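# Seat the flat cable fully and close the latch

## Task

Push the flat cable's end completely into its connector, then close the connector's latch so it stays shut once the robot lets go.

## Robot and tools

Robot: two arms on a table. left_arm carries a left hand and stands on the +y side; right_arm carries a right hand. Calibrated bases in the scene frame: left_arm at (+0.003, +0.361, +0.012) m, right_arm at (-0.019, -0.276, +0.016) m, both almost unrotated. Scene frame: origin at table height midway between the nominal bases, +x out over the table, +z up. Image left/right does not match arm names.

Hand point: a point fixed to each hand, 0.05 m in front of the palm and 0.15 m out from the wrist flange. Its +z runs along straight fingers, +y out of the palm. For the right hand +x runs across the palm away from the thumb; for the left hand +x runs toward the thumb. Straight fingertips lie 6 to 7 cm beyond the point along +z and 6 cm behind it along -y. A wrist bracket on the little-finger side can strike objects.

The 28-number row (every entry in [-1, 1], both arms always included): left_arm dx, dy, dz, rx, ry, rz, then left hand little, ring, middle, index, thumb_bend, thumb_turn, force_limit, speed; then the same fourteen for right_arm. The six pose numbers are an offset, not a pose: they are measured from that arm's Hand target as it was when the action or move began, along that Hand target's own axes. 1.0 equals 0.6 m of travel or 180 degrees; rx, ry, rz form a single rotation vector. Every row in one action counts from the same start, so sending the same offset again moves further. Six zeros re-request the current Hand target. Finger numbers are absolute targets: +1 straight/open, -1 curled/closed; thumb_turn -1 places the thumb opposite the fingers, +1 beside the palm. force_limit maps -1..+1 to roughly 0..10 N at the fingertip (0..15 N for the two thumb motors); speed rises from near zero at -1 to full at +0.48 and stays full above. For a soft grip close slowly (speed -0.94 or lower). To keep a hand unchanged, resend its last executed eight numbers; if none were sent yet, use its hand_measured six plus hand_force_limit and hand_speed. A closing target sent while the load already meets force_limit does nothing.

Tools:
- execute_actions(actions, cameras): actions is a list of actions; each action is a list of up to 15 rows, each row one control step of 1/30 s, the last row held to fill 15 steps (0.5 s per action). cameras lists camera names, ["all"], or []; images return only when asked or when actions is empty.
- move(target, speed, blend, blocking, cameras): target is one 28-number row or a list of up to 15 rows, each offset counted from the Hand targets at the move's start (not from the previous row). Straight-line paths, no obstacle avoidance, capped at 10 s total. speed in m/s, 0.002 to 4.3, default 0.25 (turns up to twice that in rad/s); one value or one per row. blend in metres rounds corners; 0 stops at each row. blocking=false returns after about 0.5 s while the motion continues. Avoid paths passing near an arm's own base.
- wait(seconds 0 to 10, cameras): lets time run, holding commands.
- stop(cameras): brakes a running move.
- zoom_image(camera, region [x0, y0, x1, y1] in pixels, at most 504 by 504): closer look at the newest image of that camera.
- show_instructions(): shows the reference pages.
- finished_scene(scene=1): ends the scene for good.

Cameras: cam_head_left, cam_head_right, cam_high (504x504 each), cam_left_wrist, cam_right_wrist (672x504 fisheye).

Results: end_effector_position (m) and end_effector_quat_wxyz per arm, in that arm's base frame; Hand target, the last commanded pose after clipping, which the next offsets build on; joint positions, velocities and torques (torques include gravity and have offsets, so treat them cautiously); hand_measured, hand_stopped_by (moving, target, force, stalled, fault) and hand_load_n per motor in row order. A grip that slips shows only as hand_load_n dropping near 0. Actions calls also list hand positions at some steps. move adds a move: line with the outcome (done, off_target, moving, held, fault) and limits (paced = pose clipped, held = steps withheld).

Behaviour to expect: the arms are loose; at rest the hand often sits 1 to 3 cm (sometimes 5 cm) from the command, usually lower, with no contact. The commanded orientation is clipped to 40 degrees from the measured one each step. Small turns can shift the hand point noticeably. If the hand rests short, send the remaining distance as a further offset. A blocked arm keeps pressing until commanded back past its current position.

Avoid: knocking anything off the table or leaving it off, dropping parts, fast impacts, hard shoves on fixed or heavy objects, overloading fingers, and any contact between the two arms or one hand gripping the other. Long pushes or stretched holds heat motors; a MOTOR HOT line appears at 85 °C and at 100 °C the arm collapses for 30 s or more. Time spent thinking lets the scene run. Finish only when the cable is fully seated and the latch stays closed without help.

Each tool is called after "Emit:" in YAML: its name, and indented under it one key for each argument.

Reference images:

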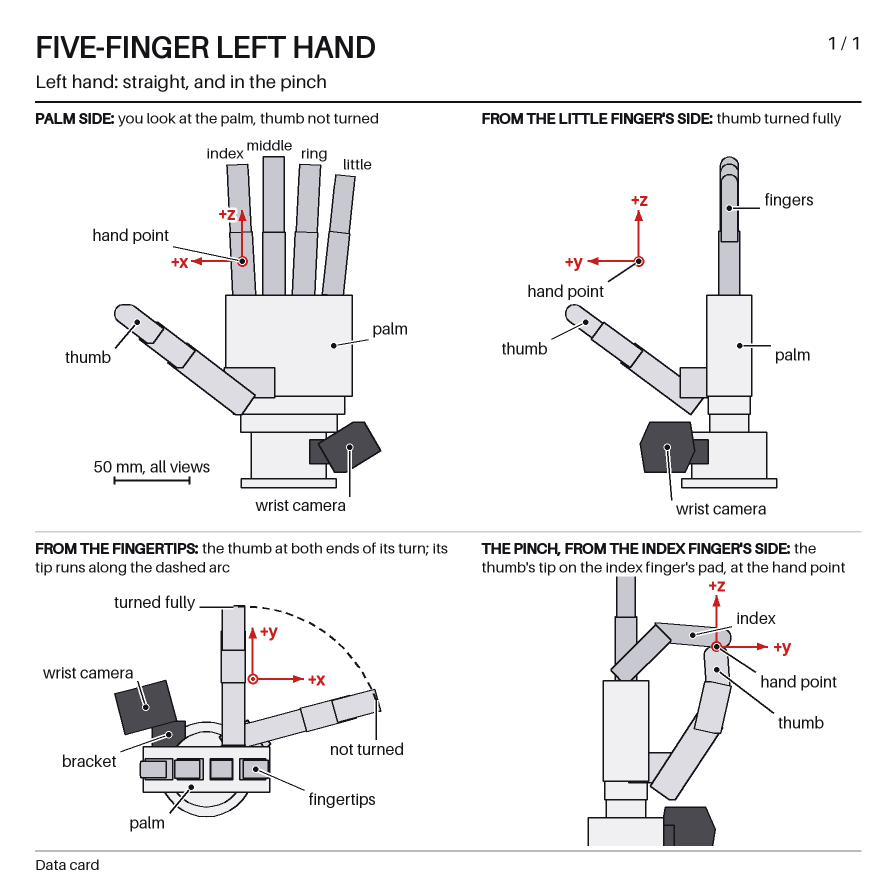

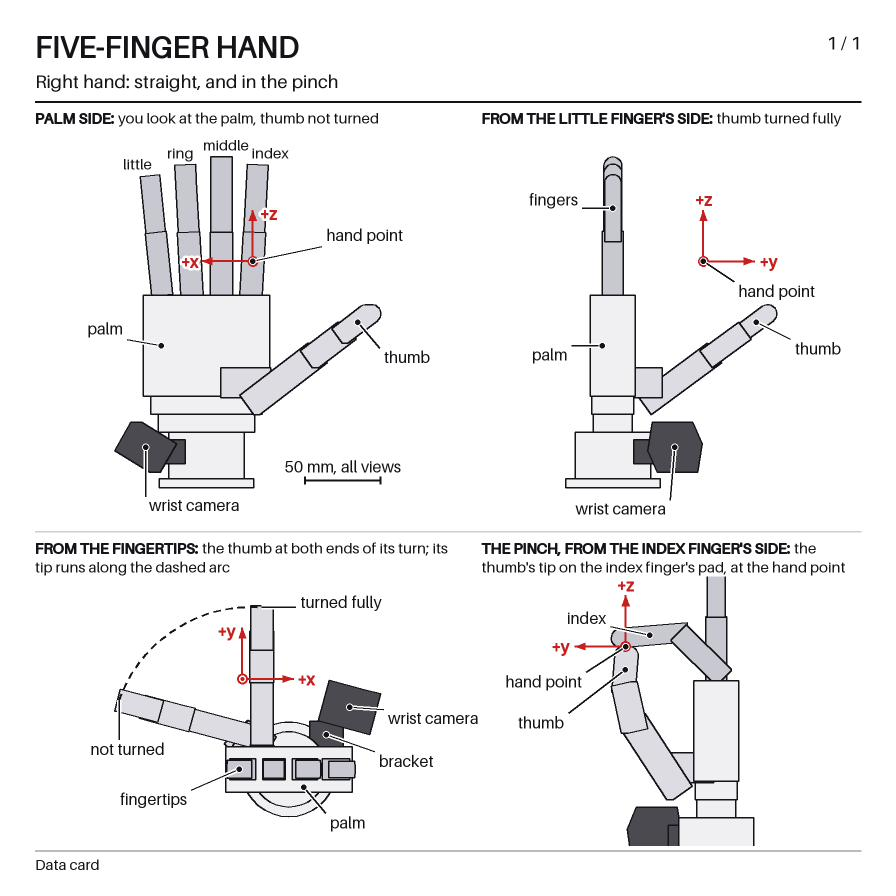

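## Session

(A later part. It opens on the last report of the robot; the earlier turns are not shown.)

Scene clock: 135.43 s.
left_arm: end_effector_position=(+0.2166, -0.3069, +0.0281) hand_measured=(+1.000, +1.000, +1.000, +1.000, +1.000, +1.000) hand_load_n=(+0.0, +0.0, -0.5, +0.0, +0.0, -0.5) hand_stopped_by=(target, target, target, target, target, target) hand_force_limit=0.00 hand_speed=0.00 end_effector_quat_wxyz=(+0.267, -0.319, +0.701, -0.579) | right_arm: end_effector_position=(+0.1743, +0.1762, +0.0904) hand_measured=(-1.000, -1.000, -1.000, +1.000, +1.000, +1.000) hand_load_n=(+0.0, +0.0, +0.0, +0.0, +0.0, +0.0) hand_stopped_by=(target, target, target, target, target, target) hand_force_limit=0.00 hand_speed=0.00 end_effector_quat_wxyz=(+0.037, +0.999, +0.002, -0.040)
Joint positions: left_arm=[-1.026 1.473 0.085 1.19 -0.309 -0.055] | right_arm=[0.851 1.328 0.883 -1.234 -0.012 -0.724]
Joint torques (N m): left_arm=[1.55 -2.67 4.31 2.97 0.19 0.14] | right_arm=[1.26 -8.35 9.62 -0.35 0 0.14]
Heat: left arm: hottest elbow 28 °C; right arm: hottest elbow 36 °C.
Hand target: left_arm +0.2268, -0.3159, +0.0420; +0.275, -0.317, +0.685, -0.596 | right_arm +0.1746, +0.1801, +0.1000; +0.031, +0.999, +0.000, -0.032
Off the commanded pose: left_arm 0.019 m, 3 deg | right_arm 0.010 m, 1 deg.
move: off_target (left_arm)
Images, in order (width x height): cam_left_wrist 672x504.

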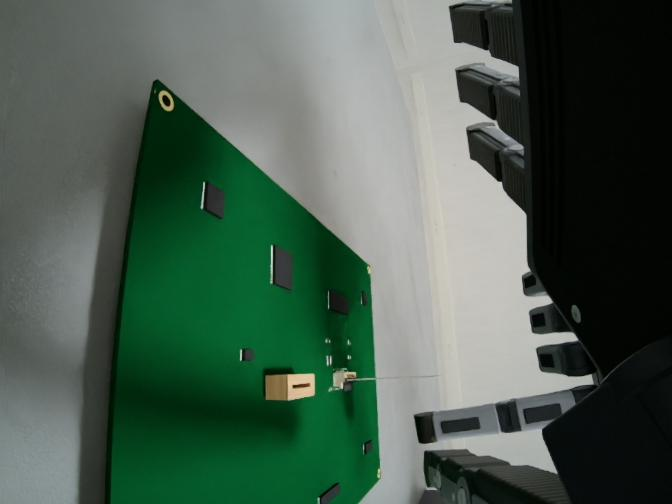

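Emit:
execute_actions:
  actions: []

Emit:
zoom_image:
  camera: "cam_head_left"
  region: [245, 435, 295, 480]

Emit:
zoom_image:
  camera: "cam_head_right"
  region: [250, 435, 300, 480]

Scene clock: 136.23 s.
left_arm: end_effector_position=(+0.2166, -0.3069, +0.0281) hand_measured=(+1.000, +1.000, +1.000, +1.000, +1.000, +1.000) hand_load_n=(+0.0, +0.0, +0.0, +0.0, +0.0, +0.0) hand_stopped_by=(target, target, target, target, target, target) hand_force_limit=0.00 hand_speed=0.00 end_effector_quat_wxyz=(+0.267, -0.319, +0.701, -0.579) | right_arm: end_effector_position=(+0.1743, +0.1762, +0.0904) hand_measured=(-1.000, -1.000, -1.000, +1.000, +1.000, +1.000) hand_load_n=(+0.0, +0.0, +0.0, +0.0, +0.0, +0.0) hand_stopped_by=(target, target, target, target, target, target) hand_force_limit=0.00 hand_speed=0.00 end_effector_quat_wxyz=(+0.037, +0.999, +0.002, -0.040)
Joint positions: left_arm=[-1.026 1.473 0.085 1.19 -0.309 -0.055] | right_arm=[0.851 1.328 0.883 -1.234 -0.012 -0.724]
Joint velocities: within noise
Joint torques (N m): left_arm=[1.55 -2.67 4.31 2.96 0.19 0.14] | right_arm=[1.32 -8.64 9.57 -0.27 0.01 0.16]
Heat: left arm: hottest elbow 28 °C; right arm: hottest elbow 36 °C.
Hand target: left_arm +0.2268, -0.3159, +0.0420; +0.275, -0.317, +0.685, -0.596 | right_arm +0.1746, +0.1801, +0.1000; +0.031, +0.999, +0.000, -0.032
Off the commanded pose: left_arm 0.019 m, 3 deg | right_arm 0.010 m, 1 deg.

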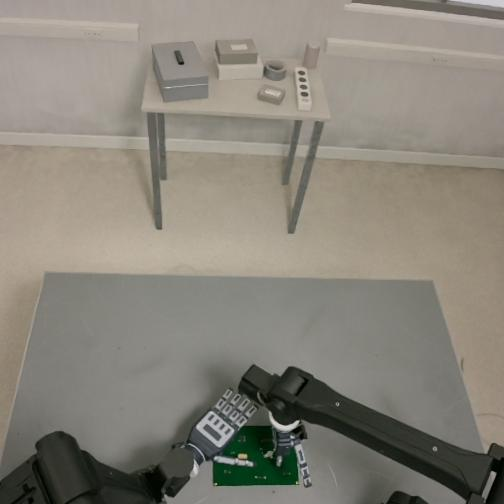

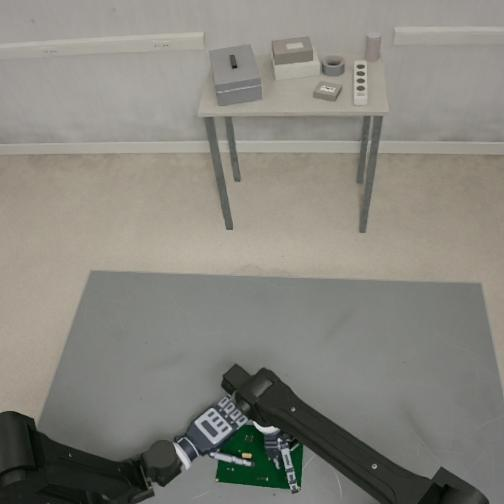

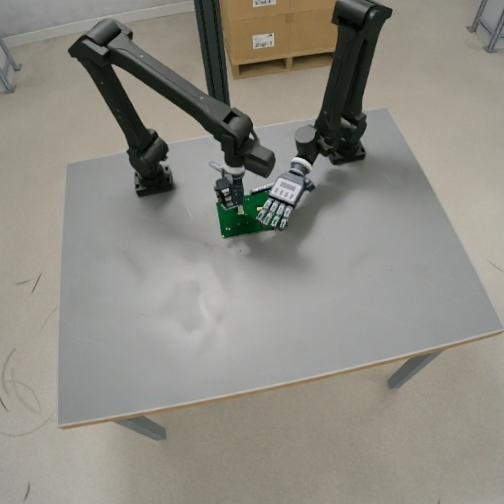

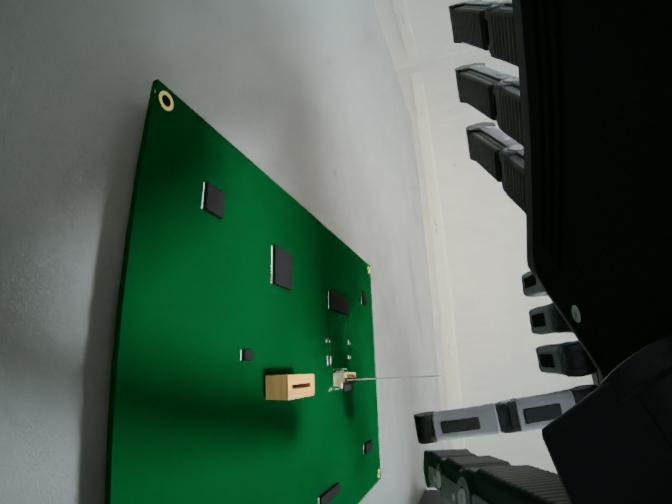

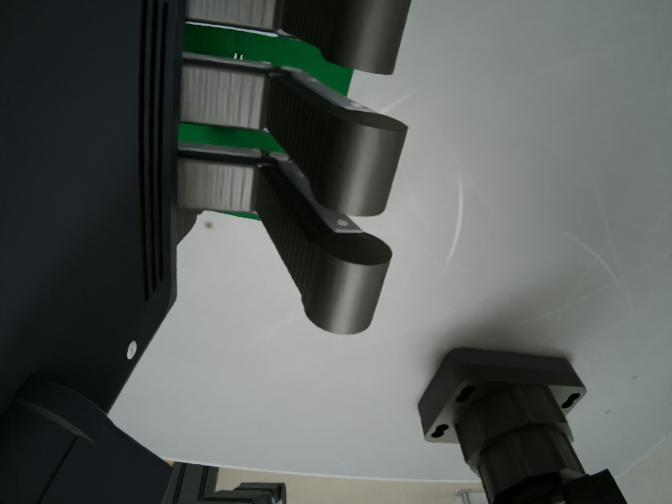

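Scaled by 10.080 from the camera's 504x504 image, which has a finer 720x720 frame.

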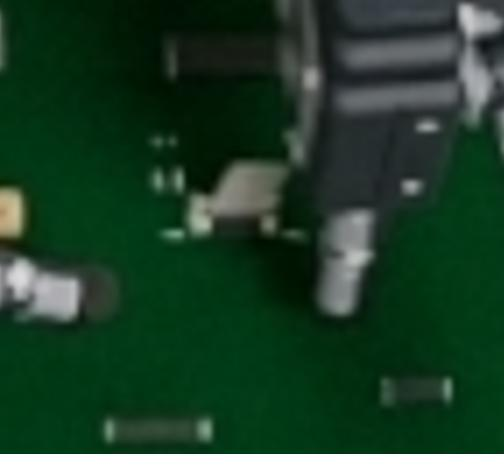

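Scaled by 10.080 from the camera's 504x504 image, which has a finer 720x720 frame.

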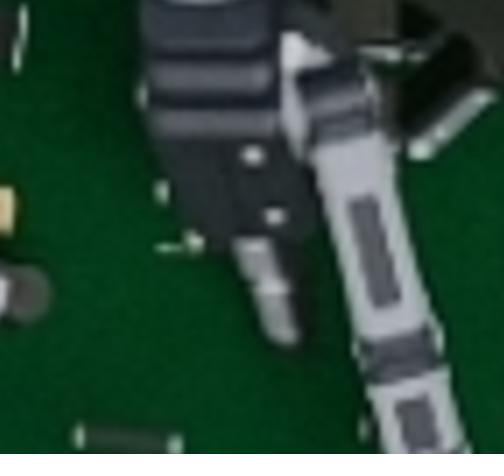

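Emit:
move:
  target:
    - [0,0,0,0,0,0, 1,1,1,1,1,1,0,0, -0.0085,0.0917,-0.1277,0,0,0, -1,-1,-1,1,1,1,0,0]
    - [0.0508,0.014,0.0457,0,0,0, 1,1,1,1,1,1,0,0, -0.0085,0.0917,-0.1277,0,0,0, -1,-1,-1,1,1,1,0,0]
  cameras: ["all"]
  speed: [0.2,0.1]
  blend: [0.02,0]

Scene clock: 138.67 s.
left_arm: end_effector_position=(+0.2202, -0.3403, +0.0143) hand_measured=(+1.000, +1.000, +1.000, +1.000, +1.000, +1.000) hand_load_n=(+0.0, +0.0, +0.0, +0.0, +0.0, +0.0) hand_stopped_by=(target, target, target, target, target, target) hand_force_limit=0.00 hand_speed=0.00 end_effector_quat_wxyz=(+0.274, -0.316, +0.705, -0.574) | right_arm: end_effector_position=(+0.1594, +0.1222, +0.1588) hand_measured=(-1.000, -1.000, -1.000, +1.000, +1.000, +1.000) hand_load_n=(+0.0, +0.0, +0.0, +0.0, +0.0, +0.0) hand_stopped_by=(target, target, target, target, target, target) hand_force_limit=0.00 hand_speed=0.00 end_effector_quat_wxyz=(+0.050, +0.997, -0.004, -0.054)
Joint positions: left_arm=[-1.098 1.616 0.17 1.237 -0.386 -0.055] | right_arm=[0.762 1.156 0.918 -1.481 -0.003 -0.801]
Joint torques (N m): left_arm=[-0.67 -3.96 4.42 2.89 -0.25 0.01] | right_arm=[-0.67 -5.71 14.22 -0.54 0.03 -0.15]
Heat: left arm: hottest elbow 28 °C; right arm: hottest elbow 36 °C.
Hand target: left_arm +0.2268, -0.3560, +0.0299; +0.275, -0.317, +0.685, -0.596 | right_arm +0.1745, +0.1300, +0.1801; +0.031, +0.999, +0.000, -0.032
Off the commanded pose: left_arm 0.023 m, 3 deg | right_arm 0.027 m, 3 deg.
move: off_target (left_arm, right_arm)

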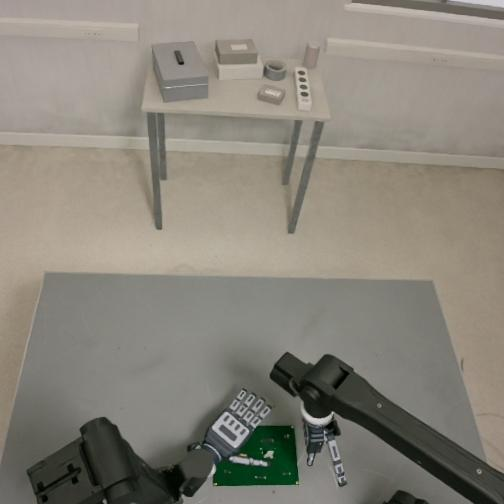

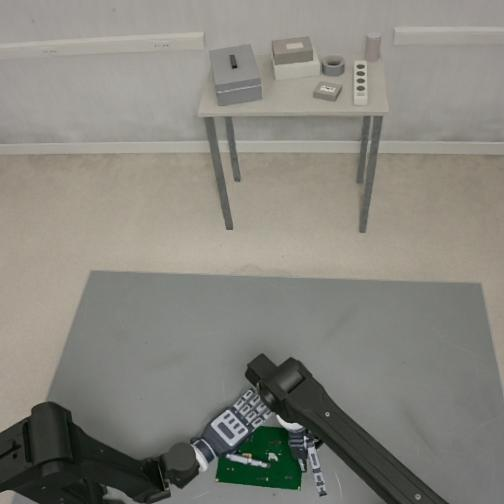

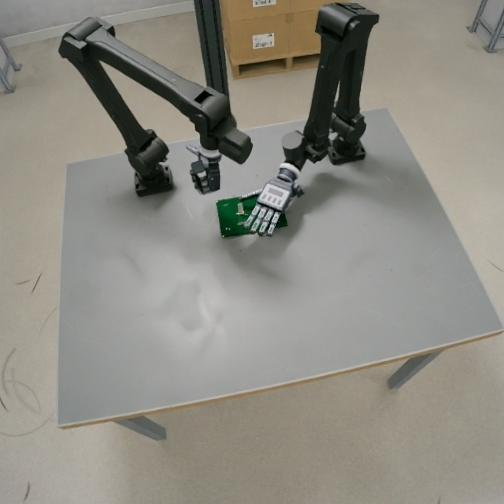

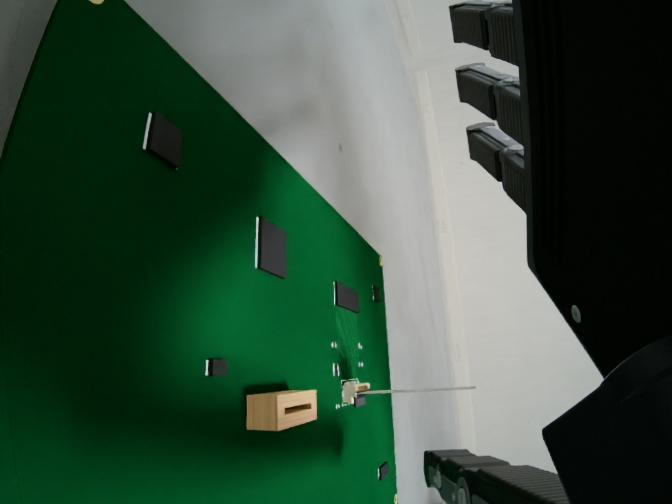

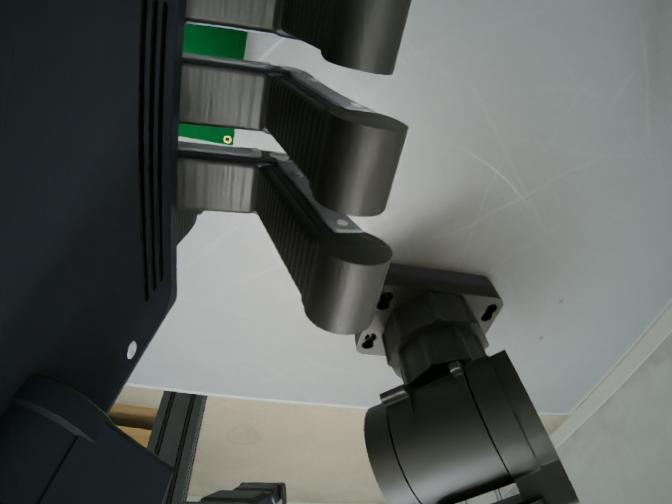

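Emit:
zoom_image:
  camera: "cam_left_wrist"
  region: [335, 370, 380, 415]

Emit:
zoom_image:
  camera: "cam_head_left"
  region: [252, 440, 287, 470]

Emit:
zoom_image:
  camera: "cam_head_right"
  region: [255, 440, 290, 470]

Scaled by 11.200 from the camera's 672x504 image, which has a finer 960x720 frame.

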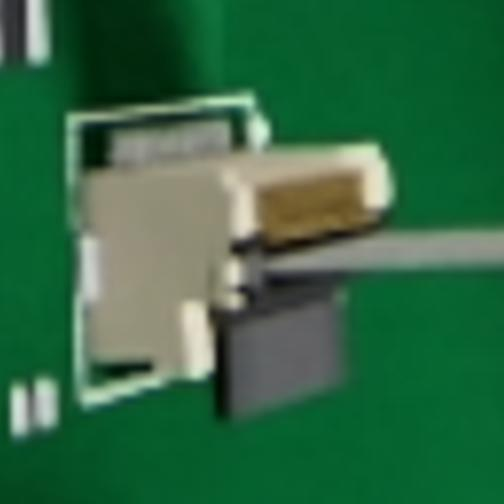

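Scaled by 14.400 from the camera's 504x504 image, which has a finer 720x720 frame.

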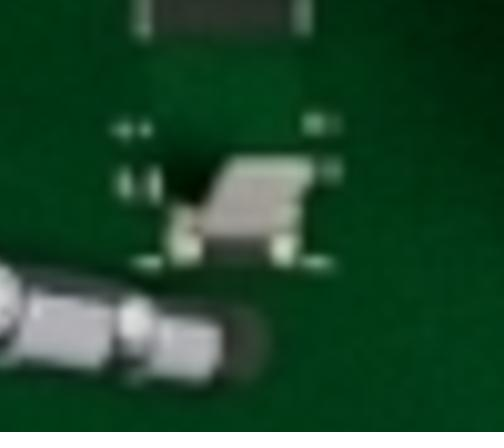

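Scaled by 14.400 from the camera's 504x504 image, which has a finer 720x720 frame.

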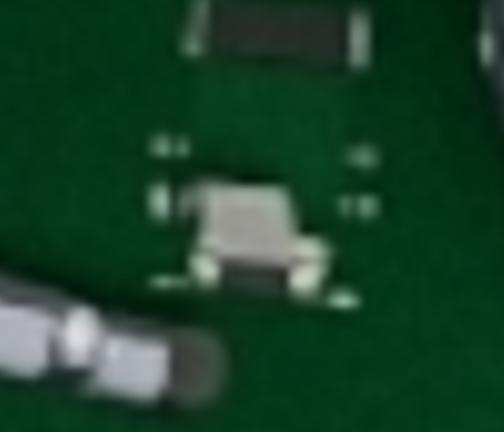

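Emit:
finished_scene:

The scene is finished: the task was done.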